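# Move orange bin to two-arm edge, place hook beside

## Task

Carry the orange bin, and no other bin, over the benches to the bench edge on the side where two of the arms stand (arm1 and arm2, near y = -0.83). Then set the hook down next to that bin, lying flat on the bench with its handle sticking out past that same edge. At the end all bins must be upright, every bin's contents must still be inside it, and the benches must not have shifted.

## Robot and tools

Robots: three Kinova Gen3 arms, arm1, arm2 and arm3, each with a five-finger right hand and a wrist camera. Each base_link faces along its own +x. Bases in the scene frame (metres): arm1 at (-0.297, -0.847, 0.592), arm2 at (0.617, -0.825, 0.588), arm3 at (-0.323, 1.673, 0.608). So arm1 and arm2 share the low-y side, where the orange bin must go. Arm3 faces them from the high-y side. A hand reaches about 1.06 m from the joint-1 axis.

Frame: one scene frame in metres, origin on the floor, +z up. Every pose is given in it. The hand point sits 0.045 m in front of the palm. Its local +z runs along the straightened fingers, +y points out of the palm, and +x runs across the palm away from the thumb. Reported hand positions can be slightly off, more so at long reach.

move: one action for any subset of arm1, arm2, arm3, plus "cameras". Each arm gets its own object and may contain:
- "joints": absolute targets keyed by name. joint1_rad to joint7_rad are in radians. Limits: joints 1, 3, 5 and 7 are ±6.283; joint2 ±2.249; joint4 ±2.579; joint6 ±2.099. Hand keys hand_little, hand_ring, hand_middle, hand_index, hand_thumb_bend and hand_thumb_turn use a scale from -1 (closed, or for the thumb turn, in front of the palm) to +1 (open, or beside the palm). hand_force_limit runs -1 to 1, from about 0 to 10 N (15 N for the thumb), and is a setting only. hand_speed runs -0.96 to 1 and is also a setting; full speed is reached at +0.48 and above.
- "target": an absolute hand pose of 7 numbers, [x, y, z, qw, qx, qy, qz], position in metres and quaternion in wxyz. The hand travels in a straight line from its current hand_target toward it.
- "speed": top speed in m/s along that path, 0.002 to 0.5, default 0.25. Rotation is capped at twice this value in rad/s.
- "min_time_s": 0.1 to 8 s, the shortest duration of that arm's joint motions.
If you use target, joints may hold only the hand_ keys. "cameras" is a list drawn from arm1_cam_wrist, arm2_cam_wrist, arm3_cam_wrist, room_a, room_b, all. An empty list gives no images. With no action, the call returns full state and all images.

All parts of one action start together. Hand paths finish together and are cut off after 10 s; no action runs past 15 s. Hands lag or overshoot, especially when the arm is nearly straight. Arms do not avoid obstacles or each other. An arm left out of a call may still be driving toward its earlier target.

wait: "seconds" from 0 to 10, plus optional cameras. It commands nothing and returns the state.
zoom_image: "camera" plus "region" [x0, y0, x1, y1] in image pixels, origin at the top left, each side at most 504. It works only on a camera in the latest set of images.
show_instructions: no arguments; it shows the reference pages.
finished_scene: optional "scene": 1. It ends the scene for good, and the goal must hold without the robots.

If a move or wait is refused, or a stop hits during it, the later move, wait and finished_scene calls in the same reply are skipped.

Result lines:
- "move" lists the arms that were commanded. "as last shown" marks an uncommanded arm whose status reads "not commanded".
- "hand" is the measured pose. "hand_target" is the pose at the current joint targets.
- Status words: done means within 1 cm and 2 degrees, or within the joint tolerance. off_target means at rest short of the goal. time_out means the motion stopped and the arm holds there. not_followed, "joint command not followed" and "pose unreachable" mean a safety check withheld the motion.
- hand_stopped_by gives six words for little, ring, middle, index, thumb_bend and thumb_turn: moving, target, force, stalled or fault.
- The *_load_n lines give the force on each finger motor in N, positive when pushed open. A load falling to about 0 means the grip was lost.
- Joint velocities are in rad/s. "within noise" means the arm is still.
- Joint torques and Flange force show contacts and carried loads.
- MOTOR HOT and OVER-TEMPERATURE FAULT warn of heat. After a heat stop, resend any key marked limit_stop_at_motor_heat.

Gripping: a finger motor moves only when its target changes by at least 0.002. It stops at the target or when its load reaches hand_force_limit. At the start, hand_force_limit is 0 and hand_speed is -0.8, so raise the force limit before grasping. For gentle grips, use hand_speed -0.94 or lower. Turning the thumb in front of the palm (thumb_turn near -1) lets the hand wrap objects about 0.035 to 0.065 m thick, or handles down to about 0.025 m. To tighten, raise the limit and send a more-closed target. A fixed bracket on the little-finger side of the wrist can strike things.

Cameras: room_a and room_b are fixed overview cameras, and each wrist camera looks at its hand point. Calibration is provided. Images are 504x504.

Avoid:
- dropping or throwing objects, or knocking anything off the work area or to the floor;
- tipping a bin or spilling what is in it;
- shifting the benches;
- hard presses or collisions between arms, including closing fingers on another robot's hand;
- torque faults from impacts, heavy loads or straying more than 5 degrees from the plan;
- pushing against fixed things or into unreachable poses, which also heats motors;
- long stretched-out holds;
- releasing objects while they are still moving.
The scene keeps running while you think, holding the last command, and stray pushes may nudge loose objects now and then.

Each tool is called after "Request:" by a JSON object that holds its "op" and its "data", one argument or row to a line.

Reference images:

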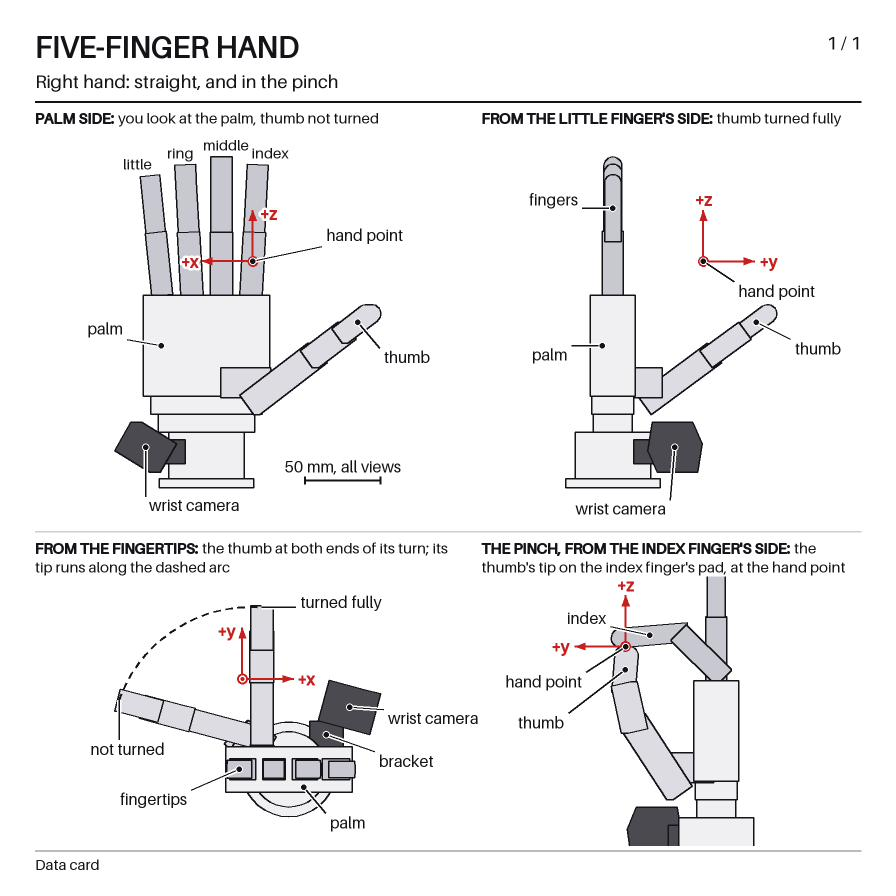

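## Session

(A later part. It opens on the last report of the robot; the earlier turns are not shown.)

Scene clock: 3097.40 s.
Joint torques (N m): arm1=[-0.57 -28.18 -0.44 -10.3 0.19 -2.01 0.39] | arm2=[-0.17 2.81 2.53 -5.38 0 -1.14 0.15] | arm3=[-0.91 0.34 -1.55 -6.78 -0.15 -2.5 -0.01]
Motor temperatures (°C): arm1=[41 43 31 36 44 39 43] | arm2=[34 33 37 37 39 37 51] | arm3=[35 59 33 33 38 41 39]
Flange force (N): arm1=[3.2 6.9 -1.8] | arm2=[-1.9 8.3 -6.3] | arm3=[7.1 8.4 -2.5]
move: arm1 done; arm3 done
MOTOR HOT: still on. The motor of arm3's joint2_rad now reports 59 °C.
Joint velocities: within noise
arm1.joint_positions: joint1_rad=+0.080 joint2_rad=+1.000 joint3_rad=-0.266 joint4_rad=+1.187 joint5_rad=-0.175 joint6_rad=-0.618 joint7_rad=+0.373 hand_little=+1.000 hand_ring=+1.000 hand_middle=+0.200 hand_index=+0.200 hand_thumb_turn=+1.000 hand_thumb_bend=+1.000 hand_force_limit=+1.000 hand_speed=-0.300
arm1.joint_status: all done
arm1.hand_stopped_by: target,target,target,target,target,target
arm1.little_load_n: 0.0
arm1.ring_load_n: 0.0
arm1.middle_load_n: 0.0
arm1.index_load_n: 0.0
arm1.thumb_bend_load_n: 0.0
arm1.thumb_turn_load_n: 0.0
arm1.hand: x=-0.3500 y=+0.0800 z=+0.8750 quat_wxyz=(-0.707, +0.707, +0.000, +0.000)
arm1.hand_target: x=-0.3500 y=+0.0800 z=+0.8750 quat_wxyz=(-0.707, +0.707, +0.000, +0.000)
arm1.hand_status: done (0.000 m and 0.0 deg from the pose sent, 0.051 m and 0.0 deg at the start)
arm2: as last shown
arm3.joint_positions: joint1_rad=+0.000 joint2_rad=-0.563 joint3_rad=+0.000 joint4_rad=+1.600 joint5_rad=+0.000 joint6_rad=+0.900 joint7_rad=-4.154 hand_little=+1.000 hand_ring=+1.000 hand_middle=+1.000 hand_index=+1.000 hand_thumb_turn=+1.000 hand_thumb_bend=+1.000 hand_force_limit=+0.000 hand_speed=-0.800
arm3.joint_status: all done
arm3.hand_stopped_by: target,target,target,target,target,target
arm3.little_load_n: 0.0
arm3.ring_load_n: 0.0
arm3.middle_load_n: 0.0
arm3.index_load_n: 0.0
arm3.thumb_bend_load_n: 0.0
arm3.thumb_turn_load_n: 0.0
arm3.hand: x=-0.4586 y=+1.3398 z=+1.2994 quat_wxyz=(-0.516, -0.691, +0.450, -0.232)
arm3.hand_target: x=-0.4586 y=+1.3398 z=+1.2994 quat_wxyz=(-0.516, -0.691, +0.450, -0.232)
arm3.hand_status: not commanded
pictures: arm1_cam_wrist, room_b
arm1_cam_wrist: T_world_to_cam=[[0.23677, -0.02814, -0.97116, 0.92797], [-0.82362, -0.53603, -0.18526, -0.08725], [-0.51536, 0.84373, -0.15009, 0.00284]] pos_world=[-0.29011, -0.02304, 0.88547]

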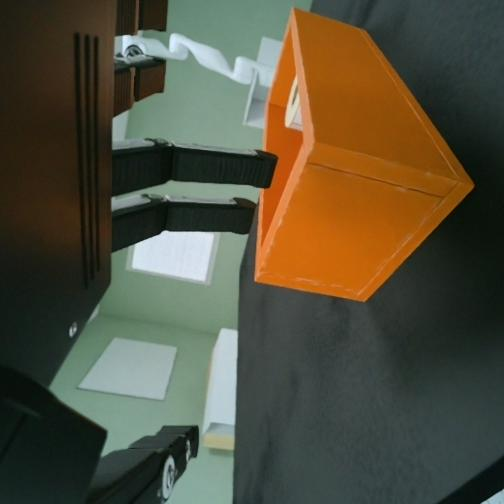

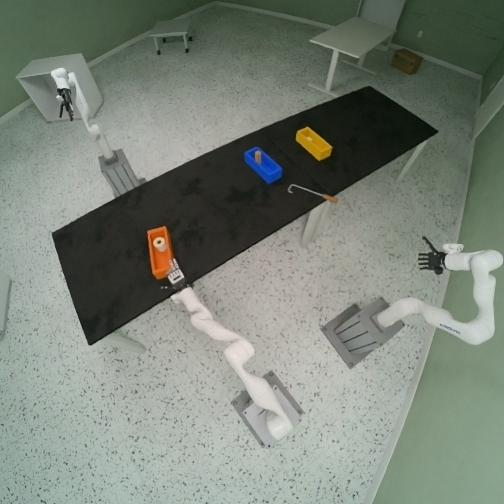

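Request:
{"op": "move", "data": {
  "arm1": {"target": [-0.372, 0.188, 0.875, 0.7071, -0.7071, 0, 0], "speed": 0.15},
  "cameras": ["arm1_cam_wrist"]
}}

Scene clock: 3133.97 s.
Joint torques (N m): arm1=[-0.49 -32.11 1.34 -11.89 -0.07 -1.72 0.33] | arm2=[-0.2 2.76 2.51 -5.4 -0.01 -1.13 0.14] | arm3=[-0.9 0.37 -1.55 -6.8 -0.2 -2.47 -0.04]
Motor temperatures (°C): arm1=[41 43 31 37 44 40 43] | arm2=[34 33 37 37 39 37 51] | arm3=[35 54 33 33 38 41 39]
Flange force (N): arm1=no reading | arm2=[-1.9 8.2 -6.2] | arm3=[7.0 8.3 -2.4]
move: arm1 done
MOTOR HOT: cleared for the motors of arm3.
Joint velocities: within noise
arm1.joint_positions: joint1_rad=-0.052 joint2_rad=+1.323 joint3_rad=-0.071 joint4_rad=+0.414 joint5_rad=-0.579 joint6_rad=-0.193 joint7_rad=+0.646 hand_little=+1.000 hand_ring=+1.000 hand_middle=+0.200 hand_index=+0.200 hand_thumb_turn=+1.000 hand_thumb_bend=+1.000 hand_force_limit=+1.000 hand_speed=-0.300
arm1.joint_status: not commanded
arm1.hand_stopped_by: target,target,target,target,target,target
arm1.little_load_n: 0.0
arm1.ring_load_n: 0.0
arm1.middle_load_n: 0.0
arm1.index_load_n: 0.0
arm1.thumb_bend_load_n: 0.0
arm1.thumb_turn_load_n: -0.5
arm1.hand: x=-0.3720 y=+0.1880 z=+0.8750 quat_wxyz=(-0.707, +0.707, +0.000, +0.000)
arm1.hand_target: x=-0.3720 y=+0.1880 z=+0.8750 quat_wxyz=(-0.707, +0.707, +0.000, +0.000)
arm1.hand_status: done (0.000 m and 0.0 deg from the pose sent, 0.110 m and 0.0 deg at the start)
arm2: as last shown
arm2.thumb_bend_load_n: 0.0
arm3.joint_positions: joint1_rad=+0.000 joint2_rad=-0.563 joint3_rad=+0.000 joint4_rad=+1.600 joint5_rad=+0.000 joint6_rad=+0.900 joint7_rad=-4.154 hand_little=+1.000 hand_ring=+1.000 hand_middle=+1.000 hand_index=+1.000 hand_thumb_turn=+1.000 hand_thumb_bend=+1.000 hand_force_limit=+0.000 hand_speed=-0.800
arm3.joint_status: not commanded
arm3.hand_stopped_by: target,target,target,target,target,target
arm3.little_load_n: 0.0
arm3.ring_load_n: 0.0
arm3.middle_load_n: 0.0
arm3.index_load_n: 0.0
arm3.thumb_bend_load_n: 0.0
arm3.thumb_turn_load_n: 0.0
arm3.hand: x=-0.4586 y=+1.3398 z=+1.2994 quat_wxyz=(-0.516, -0.691, +0.450, -0.232)
arm3.hand_target: x=-0.4586 y=+1.3398 z=+1.2994 quat_wxyz=(-0.516, -0.691, +0.450, -0.232)
arm3.hand_status: not commanded
arm1_cam_wrist: T_world_to_cam=[[0.23677, -0.02814, -0.97116, 0.93622], [-0.82362, -0.53603, -0.18526, -0.04747], [-0.51536, 0.84373, -0.15009, -0.09962]] pos_world=[-0.31211, 0.08496, 0.88547]

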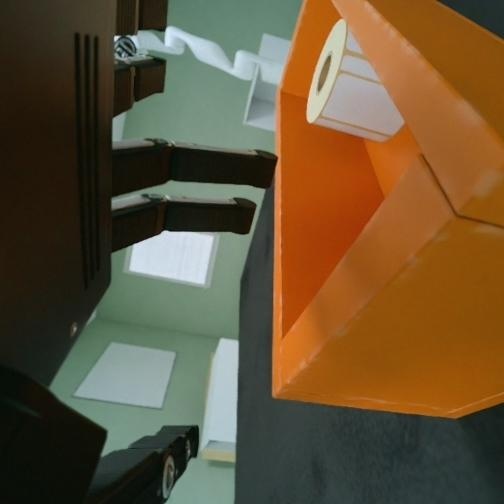

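Request:
{"op": "move", "data": {
  "arm1": {"target": [-0.372, 0.188, 0.822, 0.7071, -0.7071, 0, 0], "speed": 0.1}
}}

Request:
{"op": "move", "data": {
  "arm1": {"target": [-0.370, 0.15, 0.822, 0.7071, -0.7071, 0, 0], "speed": 0.05},
  "cameras": ["arm1_cam_wrist", "room_b"]
}}

Scene clock: 3152.23 s.
Joint torques (N m): arm1=[-0.44 -32.21 0.98 -11.58 0.02 -1.86 0.35] | arm2=[-0.16 2.73 2.51 -5.39 0 -1.13 0.12] | arm3=[-0.9 0.32 -1.54 -6.77 -0.21 -2.49 -0.02]
Motor temperatures (°C): arm1=[41 43 31 37 44 39 43] | arm2=[34 33 37 37 39 37 51] | arm3=[35 52 33 34 38 41 39]
Flange force (N): arm1=no reading | arm2=[-2.0 8.1 -6.3] | arm3=[7.2 8.4 -2.4]
move: arm1 done
Joint velocities: within noise
arm1.joint_positions: joint1_rad=-0.032 joint2_rad=+1.386 joint3_rad=-0.172 joint4_rad=+0.443 joint5_rad=-0.370 joint6_rad=-0.278 joint7_rad=+0.533 hand_little=+1.000 hand_ring=+1.000 hand_middle=+0.200 hand_index=+0.200 hand_thumb_turn=+1.000 hand_thumb_bend=+1.000 hand_force_limit=+1.000 hand_speed=-0.300
arm1.joint_status: not commanded
arm1.hand_stopped_by: target,target,target,target,target,target
arm1.little_load_n: 0.0
arm1.ring_load_n: 0.0
arm1.middle_load_n: 0.5
arm1.index_load_n: 0.0
arm1.thumb_bend_load_n: 0.0
arm1.thumb_turn_load_n: -0.5
arm1.hand: x=-0.3720 y=+0.1880 z=+0.8219 quat_wxyz=(-0.707, +0.707, +0.000, +0.000)
arm1.hand_target: x=-0.3720 y=+0.1880 z=+0.8220 quat_wxyz=(-0.707, +0.707, +0.000, +0.000)
arm1.hand_status: done (0.000 m and 0.0 deg from the pose sent, 0.053 m and 0.0 deg at the start)
arm2, arm3: as last shown
arm2.thumb_bend_load_n: -0.5
pictures: none

Scene clock: 3153.50 s.
Joint torques (N m): arm1=[-0.85 -30.34 0.07 -10.32 0.14 -1.69 0.41] | arm2=[-0.2 2.79 2.53 -5.37 0 -1.14 0.13] | arm3=[-0.93 0.34 -1.53 -6.79 -0.18 -2.45 -0.01]
Motor temperatures (°C): arm1=[41 43 31 37 44 39 43] | arm2=[34 33 37 37 39 37 51] | arm3=[35 52 33 34 38 41 39]
Flange force (N): arm1=[3.8 6.1 -2.6] | arm2=[-1.9 8.3 -6.4] | arm3=[7.1 8.2 -2.3]
move: arm1 done
Joint velocities: within noise
arm1.joint_positions: joint1_rad=+0.009 joint2_rad=+1.244 joint3_rad=-0.232 joint4_rad=+0.788 joint5_rad=-0.224 joint6_rad=-0.475 joint7_rad=+0.427 hand_little=+1.000 hand_ring=+1.000 hand_middle=+0.200 hand_index=+0.200 hand_thumb_turn=+1.000 hand_thumb_bend=+1.000 hand_force_limit=+1.000 hand_speed=-0.300
arm1.joint_status: not commanded
arm1.hand_stopped_by: target,target,target,target,target,target
arm1.little_load_n: 0.0
arm1.ring_load_n: 0.0
arm1.middle_load_n: 0.0
arm1.index_load_n: 0.5
arm1.thumb_bend_load_n: 0.0
arm1.thumb_turn_load_n: -0.5
arm1.hand: x=-0.3700 y=+0.1500 z=+0.8220 quat_wxyz=(-0.707, +0.707, +0.000, +0.000)
arm1.hand_target: x=-0.3700 y=+0.1500 z=+0.8220 quat_wxyz=(-0.707, +0.707, +0.000, +0.000)
arm1.hand_status: done (0.000 m and 0.0 deg from the pose sent, 0.038 m and 0.0 deg at the start)
arm2, arm3: as last shown
arm2.thumb_bend_load_n: 0.0
arm1_cam_wrist: T_world_to_cam=[[0.23682, -0.02823, -0.97114, 0.88321], [-0.82358, -0.53609, -0.18525, -0.07601], [-0.51539, 0.84369, -0.1502, -0.0744]] pos_world=[-0.31011, 0.04696, 0.83247]

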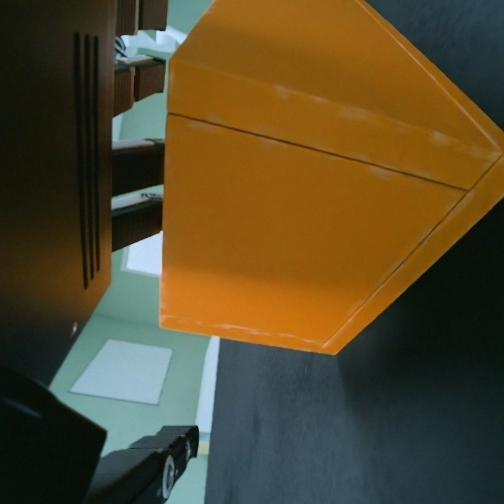

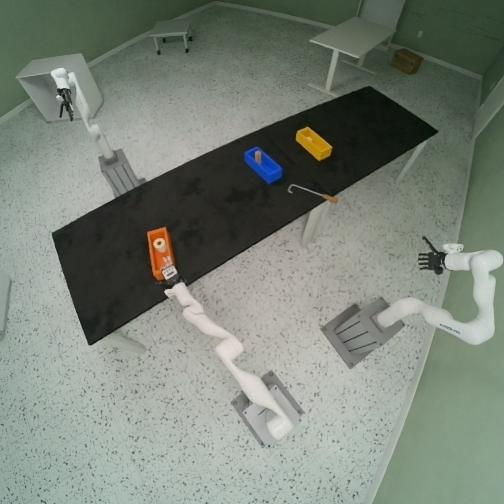

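Request:
{"op": "move", "data": {
  "arm1": {"target": [-0.365, 0.11, 0.822, 0.7071, -0.7071, 0, 0], "speed": 0.06},
  "cameras": ["arm1_cam_wrist", "room_b"]
}}

Scene clock: 3159.43 s.
Joint torques (N m): arm1=[-0.76 -29.1 -0.45 -9.74 0.26 -1.79 0.34] | arm2=[-0.21 2.78 2.5 -5.38 0.02 -1.16 0.13] | arm3=[-0.83 0.35 -1.53 -6.78 -0.19 -2.47 0]
Motor temperatures (°C): arm1=[41 43 31 37 44 40 43] | arm2=[34 33 37 37 39 37 51] | arm3=[35 52 33 34 38 41 39]
Flange force (N): arm1=[2.8 6.0 -1.2] | arm2=[-1.9 8.2 -6.4] | arm3=[7.1 8.3 -2.4]
move: arm1 done
Joint velocities: within noise
arm1.joint_positions: joint1_rad=+0.043 joint2_rad=+1.144 joint3_rad=-0.257 joint4_rad=+1.040 joint5_rad=-0.173 joint6_rad=-0.620 joint7_rad=+0.382 hand_little=+1.000 hand_ring=+1.000 hand_middle=+0.200 hand_index=+0.200 hand_thumb_turn=+1.000 hand_thumb_bend=+1.000 hand_force_limit=+1.000 hand_speed=-0.300
arm1.joint_status: not commanded
arm1.hand_stopped_by: target,target,target,target,target,target
arm1.little_load_n: 0.0
arm1.ring_load_n: -0.5
arm1.middle_load_n: -0.5
arm1.index_load_n: 0.5
arm1.thumb_bend_load_n: 0.0
arm1.thumb_turn_load_n: -0.5
arm1.hand: x=-0.3650 y=+0.1100 z=+0.8220 quat_wxyz=(-0.707, +0.707, +0.000, +0.000)
arm1.hand_target: x=-0.3650 y=+0.1100 z=+0.8220 quat_wxyz=(-0.707, +0.707, +0.000, +0.000)
arm1.hand_status: done (0.000 m and 0.0 deg from the pose sent, 0.040 m and 0.0 deg at the start)
arm2, arm3: as last shown
arm2.little_load_n: 0.5
arm1_cam_wrist: T_world_to_cam=[[0.23677, -0.02814, -0.97116, 0.8809], [-0.82362, -0.53603, -0.18526, -0.09334], [-0.51536, 0.84373, -0.15009, -0.03816]] pos_world=[-0.30511, 0.00696, 0.83247]

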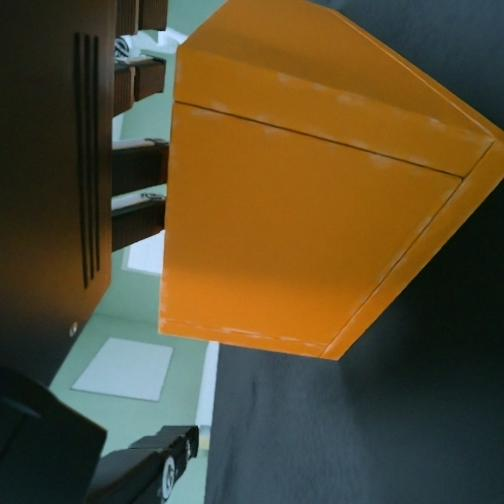

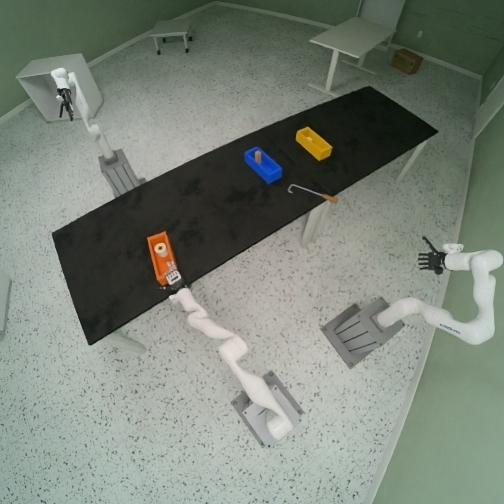

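Request:
{"op": "zoom_image", "data": {
  "camera": "room_b",
  "region": [110, 200, 230, 320]
}}

Scaled by 4.200 from the camera's image (finer frame: 720x720).

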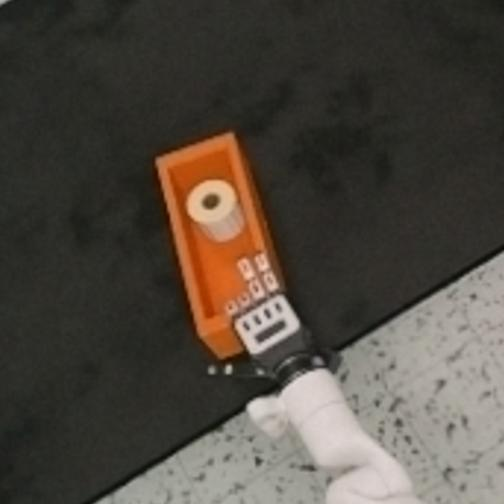

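Request:
{"op": "move", "data": {
  "arm1": {"target": [-0.350, 0.088, 0.822, 0.7071, -0.7071, 0, 0], "speed": 0.06},
  "cameras": ["arm1_cam_wrist", "room_b"]
}}

Request:
{"op": "zoom_image", "data": {
  "camera": "room_b",
  "region": [110, 200, 230, 320]
}}

Scene clock: 3191.17 s.
Joint torques (N m): arm1=[-0.98 -28.18 -0.69 -9.24 0.26 -1.75 0.37] | arm2=[-0.19 2.71 2.48 -5.34 -0.02 -1.14 0.12] | arm3=[-0.9 0.35 -1.56 -6.75 -0.21 -2.46 -0.02]
Motor temperatures (°C): arm1=[41 45 31 37 44 40 43] | arm2=[34 33 37 37 39 37 51] | arm3=[35 49 33 34 38 41 39]
Flange force (N): arm1=[3.0 5.9 -0.8] | arm2=[-2.2 8.1 -6.6] | arm3=[7.1 8.4 -2.4]
move: arm1 done
Joint velocities: within noise
arm1.joint_positions: joint1_rad=+0.082 joint2_rad=+1.098 joint3_rad=-0.271 joint4_rad=+1.160 joint5_rad=-0.127 joint6_rad=-0.684 joint7_rad=+0.347 hand_little=+1.000 hand_ring=+1.000 hand_middle=+0.200 hand_index=+0.200 hand_thumb_turn=+1.000 hand_thumb_bend=+1.000 hand_force_limit=+1.000 hand_speed=-0.300
arm1.joint_status: not commanded
arm1.hand_stopped_by: target,target,target,target,target,target
arm1.little_load_n: 0.0
arm1.ring_load_n: -0.5
arm1.middle_load_n: 0.0
arm1.index_load_n: 1.0
arm1.thumb_bend_load_n: 0.0
arm1.thumb_turn_load_n: -0.5
arm1.hand: x=-0.3500 y=+0.0880 z=+0.8220 quat_wxyz=(-0.707, +0.707, +0.000, +0.000)
arm1.hand_target: x=-0.3500 y=+0.0880 z=+0.8220 quat_wxyz=(-0.707, +0.707, +0.000, +0.000)
arm1.hand_status: done (0.000 m and 0.0 deg from the pose sent, 0.027 m and 0.0 deg at the start)
arm2, arm3: as last shown
arm2.little_load_n: 0.0
arm1_cam_wrist: T_world_to_cam=[[0.23681, -0.02822, -0.97115, 0.87673], [-0.82361, -0.53604, -0.18526, -0.09278], [-0.51535, 0.84372, -0.15019, -0.01178]] pos_world=[-0.29011, -0.01504, 0.83247]

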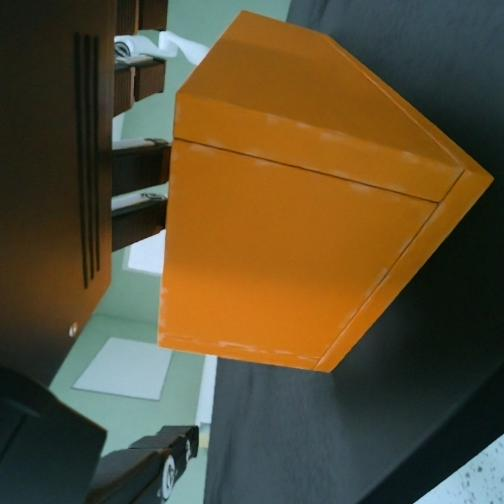

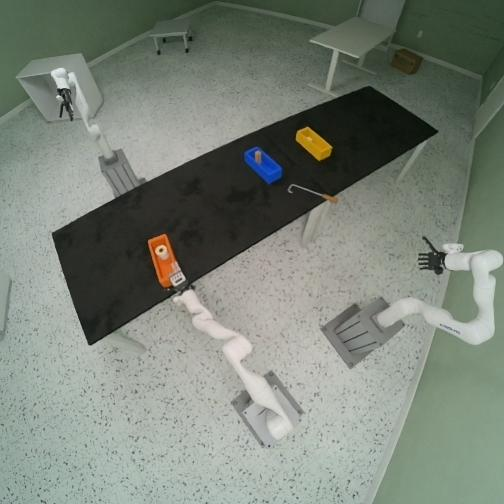

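Scaled by 4.200 from the camera's image (finer frame: 720x720).

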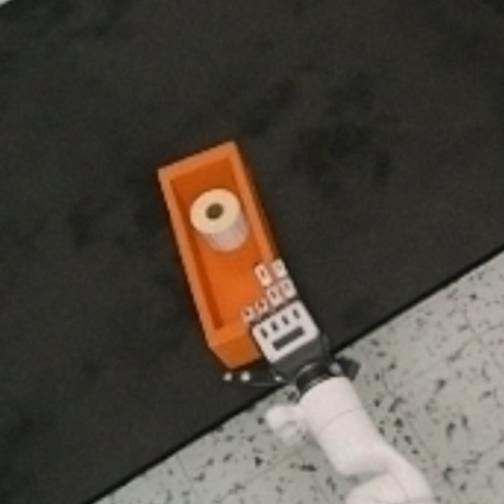

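Request:
{"op": "move", "data": {
  "arm1": {"target": [-0.335, 0.066, 0.822, 0.7071, -0.7071, 0, 0], "speed": 0.06}
}}

Request:
{"op": "move", "data": {
  "arm1": {"target": [-0.338, 0.080, 0.824, 0.7071, -0.7071, 0, 0], "speed": 0.06}
}}

Request:
{"op": "move", "data": {
  "arm1": {"target": [-0.338, 0.080, 0.89, 0.7071, -0.7071, 0, 0], "speed": 0.15, "joints": {"hand_speed": 0.0}},
  "cameras": ["arm1_cam_wrist"]
}}

Request:
{"op": "move", "data": {
  "arm1": {"target": [-0.45, -0.10, 0.98, 0.7071, -0.7071, 0, 0], "speed": 0.25, "joints": {"hand_middle": 1.0, "hand_index": 1.0}},
  "cameras": ["room_b"]
}}

Request:
{"op": "zoom_image", "data": {
  "camera": "room_b",
  "region": [110, 200, 230, 320]
}}

Scene clock: 3257.67 s.
Joint torques (N m): arm1=[-0.89 -27.45 -0.81 -8.96 0.21 -1.84 0.41] | arm2=[-0.2 2.75 2.51 -5.35 0 -1.13 0.13] | arm3=[-0.91 0.32 -1.53 -6.78 -0.19 -2.47 -0.03]
Motor temperatures (°C): arm1=[41 46 31 37 44 40 43] | arm2=[34 33 37 37 39 37 51] | arm3=[35 45 33 34 38 41 39]
Flange force (N): arm1=[2.9 5.9 -0.7] | arm2=[-2.0 8.2 -6.5] | arm3=[7.2 8.3 -2.3]
move: arm1 done
Joint velocities: within noise
arm1.joint_positions: joint1_rad=+0.119 joint2_rad=+1.056 joint3_rad=-0.282 joint4_rad=+1.269 joint5_rad=-0.087 joint6_rad=-0.742 joint7_rad=+0.316 hand_little=+1.000 hand_ring=+1.000 hand_middle=+0.200 hand_index=+0.200 hand_thumb_turn=+1.000 hand_thumb_bend=+1.000 hand_force_limit=+1.000 hand_speed=-0.300
arm1.joint_status: not commanded
arm1.hand_stopped_by: target,target,target,target,target,target
arm1.little_load_n: 0.0
arm1.ring_load_n: 0.0
arm1.middle_load_n: 0.0
arm1.index_load_n: 0.5
arm1.thumb_bend_load_n: 0.0
arm1.thumb_turn_load_n: -0.5
arm1.hand: x=-0.3350 y=+0.0660 z=+0.8220 quat_wxyz=(-0.707, +0.707, +0.000, +0.000)
arm1.hand_target: x=-0.3350 y=+0.0660 z=+0.8220 quat_wxyz=(-0.707, +0.707, +0.000, +0.000)
arm1.hand_status: done (0.000 m and 0.0 deg from the pose sent, 0.027 m and 0.0 deg at the start)
arm2.joint_positions: joint1_rad=+0.380 joint2_rad=-0.563 joint3_rad=-0.130 joint4_rad=+1.320 joint5_rad=+0.042 joint6_rad=+1.929 joint7_rad=-1.875 hand_little=+1.000 hand_ring=+1.000 hand_middle=+1.000 hand_index=+1.000 hand_thumb_turn=+1.000 hand_thumb_bend=+1.000 hand_force_limit=+0.000 hand_speed=-0.800
arm2.joint_status: not commanded
arm2.hand_stopped_by: target,target,target,target,target,target
arm2.little_load_n: 0.0
arm2.ring_load_n: 0.0
arm2.middle_load_n: 0.0
arm2.index_load_n: 0.0
arm2.thumb_bend_load_n: 0.0
arm2.thumb_turn_load_n: 0.0
arm2.hand: x=+0.6451 y=-0.6386 z=+1.1815 quat_wxyz=(-0.189, +0.446, -0.867, -0.117)
arm2.hand_target: x=+0.6451 y=-0.6386 z=+1.1815 quat_wxyz=(-0.189, +0.446, -0.867, -0.117)
arm2.hand_status: not commanded
arm3: as last shown
pictures: none

Scene clock: 3258.63 s.
Joint torques (N m): arm1=[-0.51 -28.42 -0.61 -9.83 0.18 -2.06 0.37] | arm2=[-0.19 2.75 2.52 -5.33 0.01 -1.13 0.14] | arm3=[-0.9 0.32 -1.47 -6.77 -0.19 -2.51 -0.03]
Motor temperatures (°C): arm1=[41 46 31 37 44 40 43] | arm2=[34 33 37 37 39 37 51] | arm3=[35 45 33 34 38 41 39]
Flange force (N): arm1=[2.5 6.3 -2.1] | arm2=[-2.1 8.3 -6.5] | arm3=[7.4 8.2 -2.5]
move: arm1 done
Joint velocities: within noise
arm1.joint_positions: joint1_rad=+0.107 joint2_rad=+1.079 joint3_rad=-0.277 joint4_rad=+1.202 joint5_rad=-0.098 joint6_rad=-0.700 joint7_rad=+0.326 hand_little=+1.000 hand_ring=+1.000 hand_middle=+0.200 hand_index=+0.200 hand_thumb_turn=+1.000 hand_thumb_bend=+1.000 hand_force_limit=+1.000 hand_speed=-0.300
arm1.joint_status: not commanded
arm1.hand_stopped_by: target,target,target,target,target,target
arm1.little_load_n: 0.0
arm1.ring_load_n: 0.0
arm1.middle_load_n: 0.0
arm1.index_load_n: 0.0
arm1.thumb_bend_load_n: 0.5
arm1.thumb_turn_load_n: 0.0
arm1.hand: x=-0.3380 y=+0.0800 z=+0.8240 quat_wxyz=(-0.707, +0.707, +0.000, +0.000)
arm1.hand_target: x=-0.3380 y=+0.0800 z=+0.8240 quat_wxyz=(-0.707, +0.707, +0.000, +0.000)
arm1.hand_status: done (0.000 m and 0.0 deg from the pose sent, 0.014 m and 0.0 deg at the start)
arm2, arm3: as last shown
arm2.index_load_n: -0.5
pictures: none

Scene clock: 3259.60 s.
Joint torques (N m): arm1=[-0.48 -27.92 -0.46 -10.48 0.16 -2 0.37] | arm2=[-0.15 2.74 2.48 -5.41 0.03 -1.18 0.16] | arm3=[-0.91 0.32 -1.52 -6.77 -0.2 -2.48 -0.05]
Motor temperatures (°C): arm1=[41 46 31 37 44 40 43] | arm2=[34 33 37 37 39 37 51] | arm3=[35 45 33 34 38 41 39]
Flange force (N): arm1=[3.1 6.8 -2.2] | arm2=[-1.9 8.2 -6.4] | arm3=[7.2 8.3 -2.4]
move: arm1 done
Joint velocities: within noise
arm1.joint_positions: joint1_rad=+0.099 joint2_rad=+0.977 joint3_rad=-0.264 joint4_rad=+1.180 joint5_rad=-0.158 joint6_rad=-0.584 joint7_rad=+0.357 hand_little=+1.000 hand_ring=+1.000 hand_middle=+0.200 hand_index=+0.200 hand_thumb_turn=+1.000 hand_thumb_bend=+1.000 hand_force_limit=+1.000 hand_speed=+0.000
arm1.joint_status: all done
arm1.hand_stopped_by: target,target,target,target,target,target
arm1.little_load_n: 0.0
arm1.ring_load_n: 0.0
arm1.middle_load_n: 0.0
arm1.index_load_n: 0.0
arm1.thumb_bend_load_n: 0.0
arm1.thumb_turn_load_n: -0.5
arm1.hand: x=-0.3380 y=+0.0800 z=+0.8901 quat_wxyz=(-0.707, +0.707, +0.000, +0.000)
arm1.hand_target: x=-0.3380 y=+0.0800 z=+0.8900 quat_wxyz=(-0.707, +0.707, +0.000, +0.000)
arm1.hand_status: done (0.000 m and 0.0 deg from the pose sent, 0.066 m and 0.0 deg at the start)
arm2, arm3: as last shown
arm2.index_load_n: 0.0
arm2.thumb_bend_load_n: -0.5
arm1_cam_wrist: T_world_to_cam=[[0.23677, -0.02814, -0.97116, 0.9398], [-0.82362, -0.53603, -0.18526, -0.07457], [-0.51536, 0.84373, -0.15009, 0.01129]] pos_world=[-0.27811, -0.02304, 0.90057]

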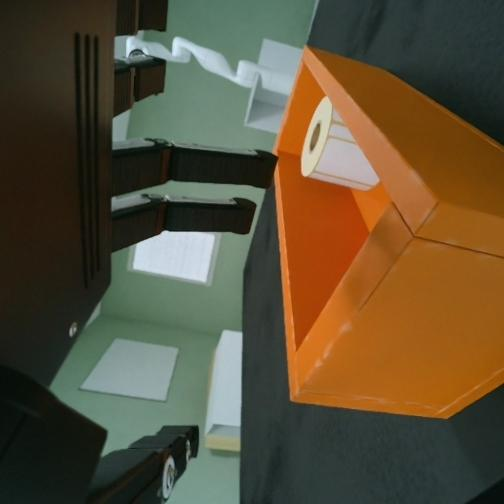

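Scene clock: 3261.10 s.
Joint torques (N m): arm1=[-0.45 -21.13 0.2 -9.85 0.65 -1.86 0.38] | arm2=[-0.21 2.73 2.52 -5.4 0.03 -1.13 0.13] | arm3=[-0.92 0.3 -1.53 -6.77 -0.18 -2.47 -0.02]
Motor temperatures (°C): arm1=[41 46 31 37 44 40 43] | arm2=[34 33 37 37 39 37 51] | arm3=[35 45 33 34 38 41 39]
Flange force (N): arm1=[2.1 9.1 0.0] | arm2=[-2.0 8.3 -6.3] | arm3=[7.2 8.3 -2.3]
move: arm1 done
Joint velocities: within noise
arm1.joint_positions: joint1_rad=-0.104 joint2_rad=+0.538 joint3_rad=-0.292 joint4_rad=+1.756 joint5_rad=-0.540 joint6_rad=-0.830 joint7_rad=+0.547 hand_little=+1.000 hand_ring=+1.000 hand_middle=+1.000 hand_index=+1.000 hand_thumb_turn=+1.000 hand_thumb_bend=+1.000 hand_force_limit=+1.000 hand_speed=+0.000
arm1.joint_status: all done
arm1.hand_stopped_by: target,target,target,target,target,target
arm1.little_load_n: 0.0
arm1.ring_load_n: 0.0
arm1.middle_load_n: 0.0
arm1.index_load_n: 0.0
arm1.thumb_bend_load_n: 0.0
arm1.thumb_turn_load_n: 0.0
arm1.hand: x=-0.4500 y=-0.1000 z=+0.9800 quat_wxyz=(-0.707, +0.707, +0.000, +0.000)
arm1.hand_target: x=-0.4500 y=-0.1000 z=+0.9800 quat_wxyz=(-0.707, +0.707, +0.000, +0.000)
arm1.hand_status: done (0.000 m and 0.0 deg from the pose sent, 0.230 m and 0.0 deg at the start)
arm2: as last shown
arm2.thumb_bend_load_n: 0.0
arm3.joint_positions: joint1_rad=+0.000 joint2_rad=-0.563 joint3_rad=+0.000 joint4_rad=+1.600 joint5_rad=+0.000 joint6_rad=+0.900 joint7_rad=-4.154 hand_little=+1.000 hand_ring=+1.000 hand_middle=+1.000 hand_index=+1.000 hand_thumb_turn=+1.000 hand_thumb_bend=+1.000 hand_force_limit=+0.000 hand_speed=-0.800
arm3.joint_status: not commanded
arm3.hand_stopped_by: target,target,target,target,target,target
arm3.little_load_n: 0.0
arm3.ring_load_n: 0.5
arm3.middle_load_n: 0.0
arm3.index_load_n: -0.5
arm3.thumb_bend_load_n: 0.0
arm3.thumb_turn_load_n: 0.0
arm3.hand: x=-0.4586 y=+1.3398 z=+1.2994 quat_wxyz=(-0.516, -0.691, +0.450, -0.232)
arm3.hand_target: x=-0.4586 y=+1.3398 z=+1.2994 quat_wxyz=(-0.516, -0.691, +0.450, -0.232)
arm3.hand_status: not commanded

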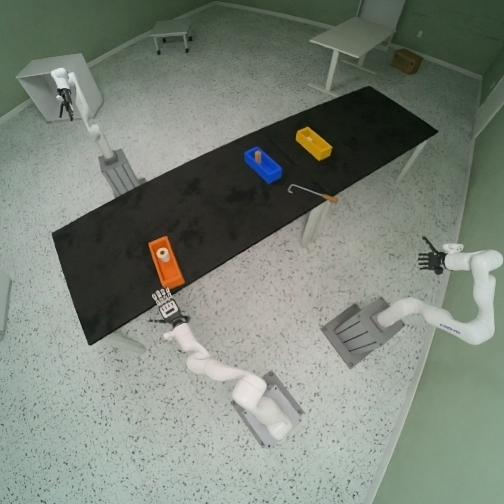

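Scaled by 4.200 from the camera's image (finer frame: 720x720).

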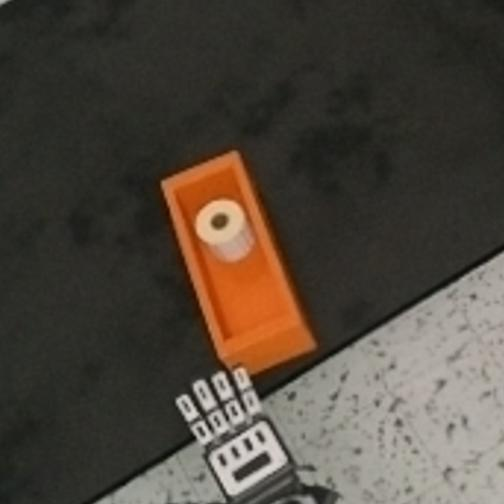

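Request:
{"op": "move", "data": {
  "cameras": ["room_a","room_b","arm1_cam_wrist"]
}}

Scene clock: 3284.00 s.
Joint torques (N m): arm1=[-0.4 -21.05 0.18 -9.81 0.61 -1.87 0.36] | arm2=[-0.17 2.74 2.49 -5.36 0.02 -1.12 0.14] | arm3=[-0.9 0.33 -1.51 -6.72 -0.18 -2.48 -0.05]
Motor temperatures (°C): arm1=[41 46 31 37 44 40 43] | arm2=[34 33 37 37 39 37 51] | arm3=[35 44 32 34 38 41 39]
Flange force (N): arm1=[2.1 8.9 0.0] | arm2=[-2.1 8.2 -6.4] | arm3=[7.3 8.4 -2.4]
Joint velocities: within noise
arm1.joint_positions: joint1_rad=-0.104 joint2_rad=+0.538 joint3_rad=-0.292 joint4_rad=+1.756 joint5_rad=-0.540 joint6_rad=-0.830 joint7_rad=+0.547 hand_little=+1.000 hand_ring=+1.000 hand_middle=+1.000 hand_index=+1.000 hand_thumb_turn=+1.000 hand_thumb_bend=+1.000 hand_force_limit=+1.000 hand_speed=+0.000
arm1.joint_status: all done
arm1.hand_stopped_by: target,target,target,target,target,target
arm1.little_load_n: 0.0
arm1.ring_load_n: 0.0
arm1.middle_load_n: 0.0
arm1.index_load_n: 0.0
arm1.thumb_bend_load_n: 0.0
arm1.thumb_turn_load_n: -0.5
arm1.hand: x=-0.4500 y=-0.1000 z=+0.9800 quat_wxyz=(-0.707, +0.707, +0.000, +0.000) (m; scene frame)
arm1.hand_target: x=-0.4500 y=-0.1000 z=+0.9800 quat_wxyz=(-0.707, +0.707, +0.000, +0.000) (m; scene frame)
arm1.hand_status: done (0.000 m and 0.0 deg from the pose sent, 0.230 m and 0.0 deg at the start)
arm2.joint_positions: joint1_rad=+0.380 joint2_rad=-0.563 joint3_rad=-0.130 joint4_rad=+1.320 joint5_rad=+0.042 joint6_rad=+1.929 joint7_rad=-1.875 hand_little=+1.000 hand_ring=+1.000 hand_middle=+1.000 hand_index=+1.000 hand_thumb_turn=+1.000 hand_thumb_bend=+1.000 hand_force_limit=+0.000 hand_speed=-0.800
arm2.joint_status: not commanded
arm2.hand_stopped_by: target,target,target,target,target,target
arm2.little_load_n: 0.0
arm2.ring_load_n: 0.0
arm2.middle_load_n: 0.0
arm2.index_load_n: 0.0
arm2.thumb_bend_load_n: 0.0
arm2.thumb_turn_load_n: 0.0
arm2.hand: x=+0.6451 y=-0.6386 z=+1.1815 quat_wxyz=(-0.189, +0.446, -0.867, -0.117) (m; scene frame)
arm2.hand_target: x=+0.6451 y=-0.6386 z=+1.1815 quat_wxyz=(-0.189, +0.446, -0.867, -0.117) (m; scene frame)
arm2.hand_status: not commanded
arm3.joint_positions: joint1_rad=+0.000 joint2_rad=-0.563 joint3_rad=+0.000 joint4_rad=+1.600 joint5_rad=+0.000 joint6_rad=+0.900 joint7_rad=-4.154 hand_little=+1.000 hand_ring=+1.000 hand_middle=+1.000 hand_index=+1.000 hand_thumb_turn=+1.000 hand_thumb_bend=+1.000 hand_force_limit=+0.000 hand_speed=-0.800
arm3.joint_status: not commanded
arm3.hand_stopped_by: target,target,target,target,target,target
arm3.little_load_n: 0.0
arm3.ring_load_n: 0.0
arm3.middle_load_n: 0.0
arm3.index_load_n: 0.0
arm3.thumb_bend_load_n: 0.0
arm3.thumb_turn_load_n: 0.0
arm3.hand: x=-0.4586 y=+1.3398 z=+1.2994 quat_wxyz=(-0.516, -0.691, +0.450, -0.232) (m; scene frame)
arm3.hand_target: x=-0.4586 y=+1.3398 z=+1.2994 quat_wxyz=(-0.516, -0.691, +0.450, -0.232) (m; scene frame)
arm3.hand_status: not commanded
pictures: arm1_cam_wrist, room_a, room_b
camera_calibration:
arm1_cam_wrist: T_world_to_cam=[[0.23676, -0.02818, -0.97116, 1.04855], [-0.82367, -0.53596, -0.18525, -0.24666], [-0.51528, 0.84377, -0.1501, 0.11898]] pos_world=[-0.39011, -0.20304, 0.99047]

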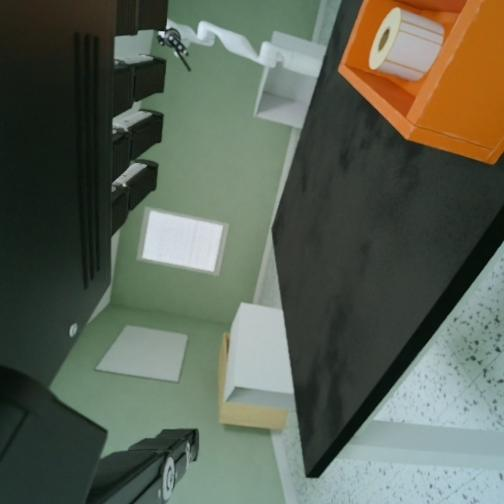

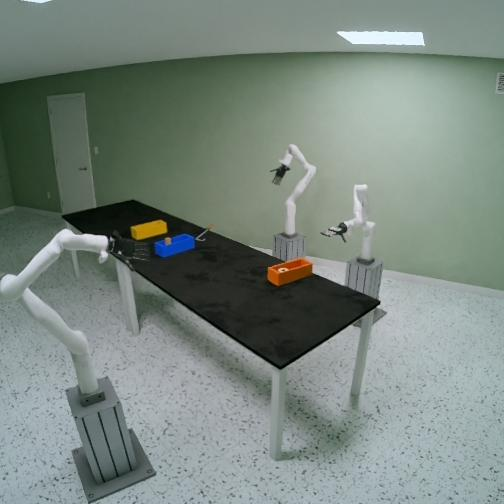

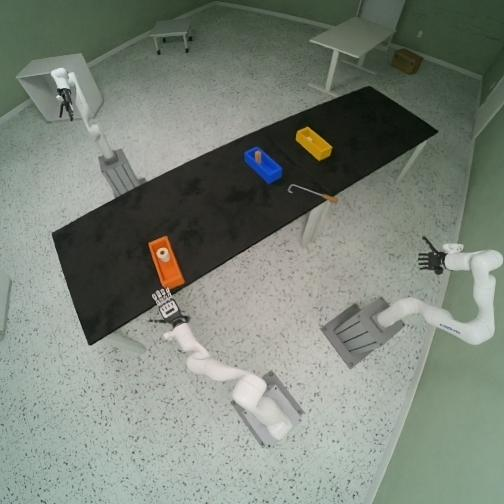

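Request:
{"op": "move", "data": {
  "arm1": {"target": [-0.56, -0.08, 1.0, 0.5213, -0.4777, 0.5213, 0.4777], "speed": 0.3},
  "cameras": ["room_b"]
}}

Request:
{"op": "move", "data": {
  "arm1": {"target": [-0.56, 0.1, 0.95, 0.5213, -0.4777, 0.5213, 0.4777], "speed": 0.15},
  "cameras": ["room_b", "arm1_cam_wrist"]
}}

Scene clock: 3344.60 s.
Joint torques (N m): arm1=[-0.4 -23.75 -2.39 -8.08 1.67 -1.29 0.41] | arm2=[-0.2 2.77 2.54 -5.41 -0.03 -1.15 0.11] | arm3=[-0.89 0.35 -1.53 -6.77 -0.18 -2.51 -0.03]
Motor temperatures (°C): arm1=[41 45 31 36 44 40 43] | arm2=[34 33 37 37 39 37 51] | arm3=[35 41 32 34 38 41 39]
Flange force (N): arm1=[6.9 -1.2 -1.5] | arm2=[-1.9 8.2 -6.3] | arm3=[7.2 8.4 -2.5]
move: arm1 done
Joint velocities: within noise
arm1.joint_positions: joint1_rad=-0.061 joint2_rad=+0.854 joint3_rad=-0.739 joint4_rad=+1.613 joint5_rad=-0.655 joint6_rad=-1.235 joint7_rad=-0.655 hand_little=+1.000 hand_ring=+1.000 hand_middle=+1.000 hand_index=+1.000 hand_thumb_turn=+1.000 hand_thumb_bend=+1.000 hand_force_limit=+1.000 hand_speed=+0.000
arm1.joint_status: not commanded
arm1.hand_stopped_by: target,target,target,target,target,target
arm1.little_load_n: 0.0
arm1.ring_load_n: 0.0
arm1.middle_load_n: 0.0
arm1.index_load_n: 0.0
arm1.thumb_bend_load_n: 0.0
arm1.thumb_turn_load_n: 0.0
arm1.hand: x=-0.5600 y=-0.0800 z=+1.0000 quat_wxyz=(-0.521, +0.478, -0.521, -0.478)
arm1.hand_target: x=-0.5600 y=-0.0800 z=+1.0000 quat_wxyz=(-0.521, +0.478, -0.521, -0.478)
arm1.hand_status: done (0.000 m and 0.0 deg from the pose sent, 0.114 m and 90.1 deg at the start)
arm2, arm3: as last shown

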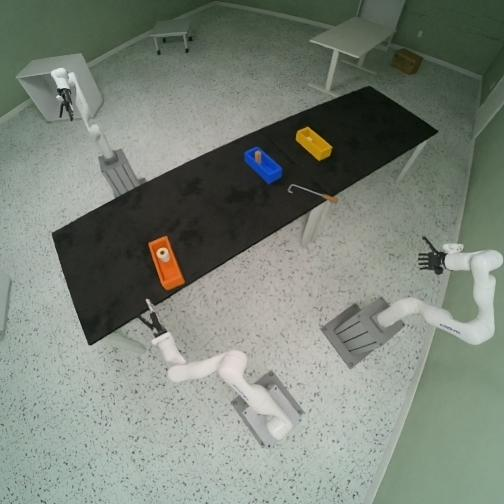

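Scene clock: 3346.47 s.
Joint torques (N m): arm1=[-0.42 -30.11 -1.61 -9.22 1.4 -0.82 0.42] | arm2=[-0.21 2.76 2.51 -5.37 0 -1.15 0.14] | arm3=[-0.91 0.3 -1.51 -6.81 -0.17 -2.47 -0.02]
Motor temperatures (°C): arm1=[41 45 31 36 44 40 43] | arm2=[34 33 37 37 39 37 51] | arm3=[35 41 32 34 38 41 39]
Flange force (N): arm1=[6.1 -2.6 -4.4] | arm2=[-2.0 8.2 -6.4] | arm3=[7.1 8.2 -2.3]
move: arm1 done
Joint velocities: within noise
arm1.joint_positions: joint1_rad=-0.135 joint2_rad=+1.216 joint3_rad=-0.664 joint4_rad=+0.859 joint5_rad=-0.597 joint6_rad=-0.826 joint7_rad=-0.450 hand_little=+1.000 hand_ring=+1.000 hand_middle=+1.000 hand_index=+1.000 hand_thumb_turn=+1.000 hand_thumb_bend=+1.000 hand_force_limit=+1.000 hand_speed=+0.000
arm1.joint_status: not commanded
arm1.hand_stopped_by: target,target,target,target,target,target
arm1.little_load_n: 0.0
arm1.ring_load_n: 0.0
arm1.middle_load_n: 0.0
arm1.index_load_n: 0.0
arm1.thumb_bend_load_n: 0.0
arm1.thumb_turn_load_n: 0.0
arm1.hand: x=-0.5600 y=+0.1000 z=+0.9500 quat_wxyz=(-0.521, +0.478, -0.521, -0.478)
arm1.hand_target: x=-0.5600 y=+0.1000 z=+0.9500 quat_wxyz=(-0.521, +0.478, -0.521, -0.478)
arm1.hand_status: done (0.000 m and 0.0 deg from the pose sent, 0.187 m and 0.0 deg at the start)
arm2, arm3: as last shown
arm3.middle_load_n: -0.5
pictures: arm1_cam_wrist, room_b
arm1_cam_wrist: T_world_to_cam=[[-0.96992, 0.05661, -0.23676, -0.33074], [-0.23126, -0.51788, 0.8236, -0.86412], [-0.07599, 0.85358, 0.51539, -0.49812]] pos_world=[-0.55848, -0.00361, 0.89011]

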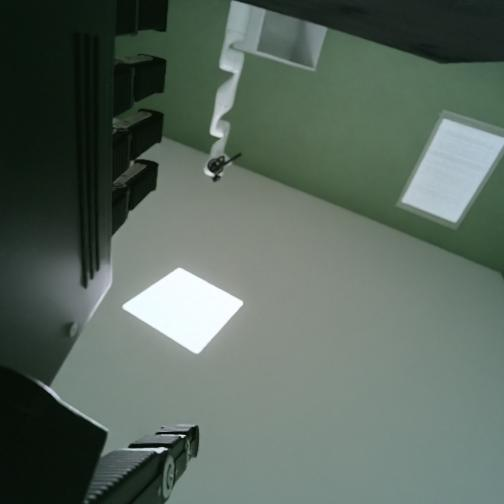

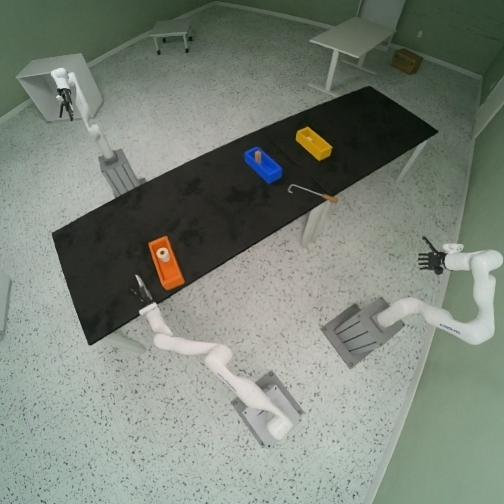

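Request:
{"op": "zoom_image", "data": {
  "camera": "room_b",
  "region": [100, 210, 220, 330]
}}

Scaled by 4.200 from the camera's image (finer frame: 720x720).

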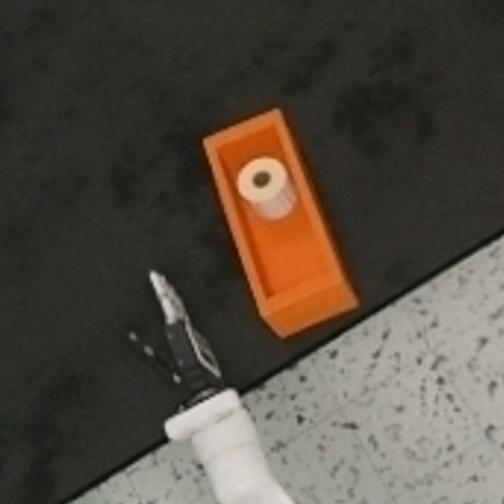

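Request:
{"op": "move", "data": {
  "arm1": {"target": [-0.52, 0.16, 0.92, 0.5213, -0.4777, 0.5213, 0.4777], "speed": 0.12}
}}

Request:
{"op": "move", "data": {
  "arm1": {"target": [-0.49, 0.175, 0.87, 0.5213, -0.4777, 0.5213, 0.4777], "speed": 0.08},
  "cameras": ["room_b", "room_a"]
}}

Scene clock: 3376.70 s.
Joint torques (N m): arm1=[-0.46 -31.86 -0.36 -9.53 1.04 -0.65 0.41] | arm2=[-0.19 2.72 2.55 -5.44 0.03 -1.12 0.18] | arm3=[-0.9 0.36 -1.51 -6.75 -0.21 -2.48 -0.02]
Motor temperatures (°C): arm1=[41 45 31 37 44 40 43] | arm2=[34 33 37 37 39 37 51] | arm3=[35 41 32 35 38 41 39]
Flange force (N): arm1=no reading | arm2=[-1.9 8.5 -6.1] | arm3=[7.2 8.3 -2.4]
move: arm1 done
Joint velocities: within noise
arm1.joint_positions: joint1_rad=-0.142 joint2_rad=+1.381 joint3_rad=-0.644 joint4_rad=+0.507 joint5_rad=-0.613 joint6_rad=-0.600 joint7_rad=-0.368 hand_little=+1.000 hand_ring=+1.000 hand_middle=+1.000 hand_index=+1.000 hand_thumb_turn=+1.000 hand_thumb_bend=+1.000 hand_force_limit=+1.000 hand_speed=+0.000
arm1.joint_status: not commanded
arm1.hand_stopped_by: target,target,target,target,target,target
arm1.little_load_n: 0.0
arm1.ring_load_n: 0.0
arm1.middle_load_n: 0.0
arm1.index_load_n: 0.0
arm1.thumb_bend_load_n: 0.0
arm1.thumb_turn_load_n: 0.0
arm1.hand: x=-0.5200 y=+0.1600 z=+0.9200 quat_wxyz=(-0.521, +0.478, -0.521, -0.478)
arm1.hand_target: x=-0.5200 y=+0.1600 z=+0.9200 quat_wxyz=(-0.521, +0.478, -0.521, -0.478)
arm1.hand_status: done (0.000 m and 0.0 deg from the pose sent, 0.078 m and 0.0 deg at the start)
arm2, arm3: as last shown
arm2.thumb_bend_load_n: -0.5
arm3.middle_load_n: 0.0
pictures: none

Scene clock: 3377.97 s.
Joint torques (N m): arm1=[-0.46 -32.24 0.08 -9.59 0.86 -0.9 0.41] | arm2=[-0.13 2.74 2.52 -5.4 -0.03 -1.17 0.18] | arm3=[-0.93 0.34 -1.57 -6.78 -0.21 -2.47 -0.04]
Motor temperatures (°C): arm1=[41 45 31 37 44 40 43] | arm2=[34 33 37 37 39 37 51] | arm3=[35 41 32 35 38 41 39]
Flange force (N): arm1=no reading | arm2=[-2.0 8.2 -6.4] | arm3=[7.1 8.4 -2.4]
move: arm1 done
Joint velocities: within noise
arm1.joint_positions: joint1_rad=-0.122 joint2_rad=+1.481 joint3_rad=-0.622 joint4_rad=+0.415 joint5_rad=-0.518 joint6_rad=-0.538 joint7_rad=-0.468 hand_little=+1.000 hand_ring=+1.000 hand_middle=+1.000 hand_index=+1.000 hand_thumb_turn=+1.000 hand_thumb_bend=+1.000 hand_force_limit=+1.000 hand_speed=+0.000
arm1.joint_status: not commanded
arm1.hand_stopped_by: target,target,target,target,target,target
arm1.little_load_n: 0.0
arm1.ring_load_n: 0.0
arm1.middle_load_n: 0.0
arm1.index_load_n: 0.0
arm1.thumb_bend_load_n: 0.0
arm1.thumb_turn_load_n: -0.5
arm1.hand: x=-0.4900 y=+0.1750 z=+0.8700 quat_wxyz=(-0.521, +0.478, -0.521, -0.478)
arm1.hand_target: x=-0.4900 y=+0.1750 z=+0.8700 quat_wxyz=(-0.521, +0.478, -0.521, -0.478)
arm1.hand_status: done (0.000 m and 0.0 deg from the pose sent, 0.060 m and 0.0 deg at the start)
arm2, arm3: as last shown
arm2.thumb_bend_load_n: 0.0
pictures: room_a, room_b

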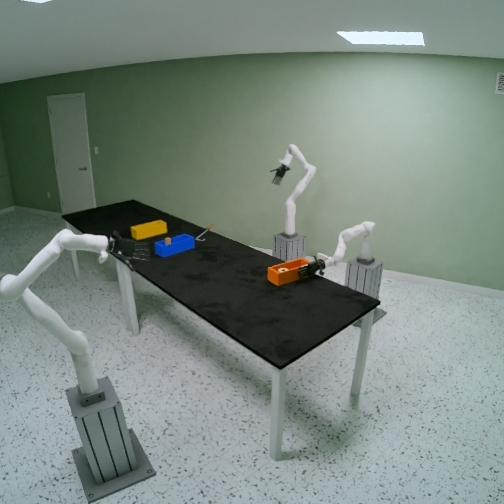

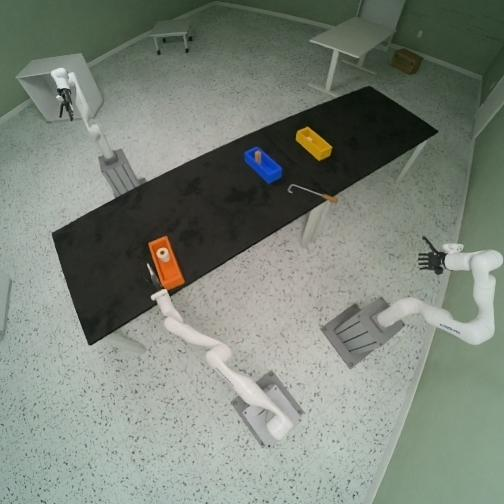

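Now push gently +X a few centimetres.

Request:
{"op": "move", "data": {
  "arm1": {"target": [-0.42, 0.18, 0.87, 0.5213, -0.4777, 0.5213, 0.4777], "speed": 0.05},
  "cameras": ["room_b", "room_a"]
}}

Request:
{"op": "zoom_image", "data": {
  "camera": "room_b",
  "region": [100, 210, 220, 330]
}}

Scene clock: 3385.33 s.
Joint torques (N m): arm1=[-0.5 -32.11 -0.59 -9.57 0.68 -1.17 0.42] | arm2=[-0.21 2.73 2.49 -5.38 0.01 -1.13 0.13] | arm3=[-0.98 0.33 -1.53 -6.81 -0.17 -2.49 -0.01]
Motor temperatures (°C): arm1=[41 45 31 37 44 40 43] | arm2=[34 33 37 37 39 37 51] | arm3=[35 40 32 35 38 41 39]
Flange force (N): arm1=no reading | arm2=[-2.0 8.2 -6.3] | arm3=[7.2 8.1 -2.4]
move: arm1 done
Joint velocities: within noise
arm1.joint_positions: joint1_rad=-0.005 joint2_rad=+1.448 joint3_rad=-0.609 joint4_rad=+0.505 joint5_rad=-0.384 joint6_rad=-0.500 joint7_rad=-0.608 hand_little=+1.000 hand_ring=+1.000 hand_middle=+1.000 hand_index=+1.000 hand_thumb_turn=+1.000 hand_thumb_bend=+1.000 hand_force_limit=+1.000 hand_speed=+0.000
arm1.joint_status: not commanded
arm1.hand_stopped_by: target,target,target,target,target,target
arm1.little_load_n: 0.0
arm1.ring_load_n: 0.0
arm1.middle_load_n: 0.0
arm1.index_load_n: 0.0
arm1.thumb_bend_load_n: 0.0
arm1.thumb_turn_load_n: 0.0
arm1.hand: x=-0.4200 y=+0.1800 z=+0.8700 quat_wxyz=(-0.521, +0.478, -0.521, -0.478)
arm1.hand_target: x=-0.4200 y=+0.1800 z=+0.8700 quat_wxyz=(-0.521, +0.478, -0.521, -0.478)
arm1.hand_status: done (0.000 m and 0.0 deg from the pose sent, 0.070 m and 0.0 deg at the start)
arm2, arm3: as last shown
pictures: room_a, room_b

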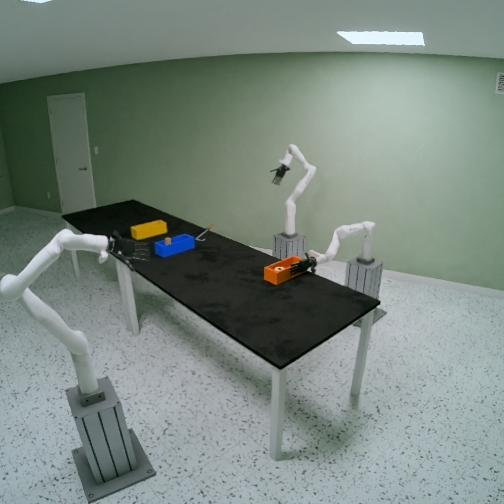

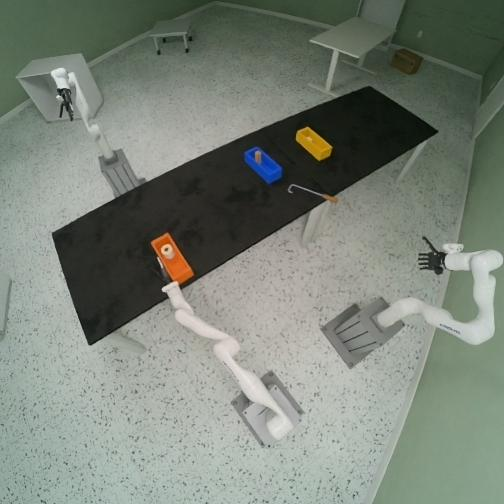

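Scaled by 4.200 from the camera's image (finer frame: 720x720).

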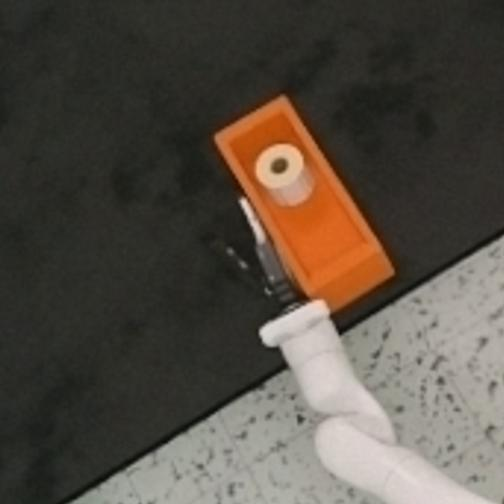

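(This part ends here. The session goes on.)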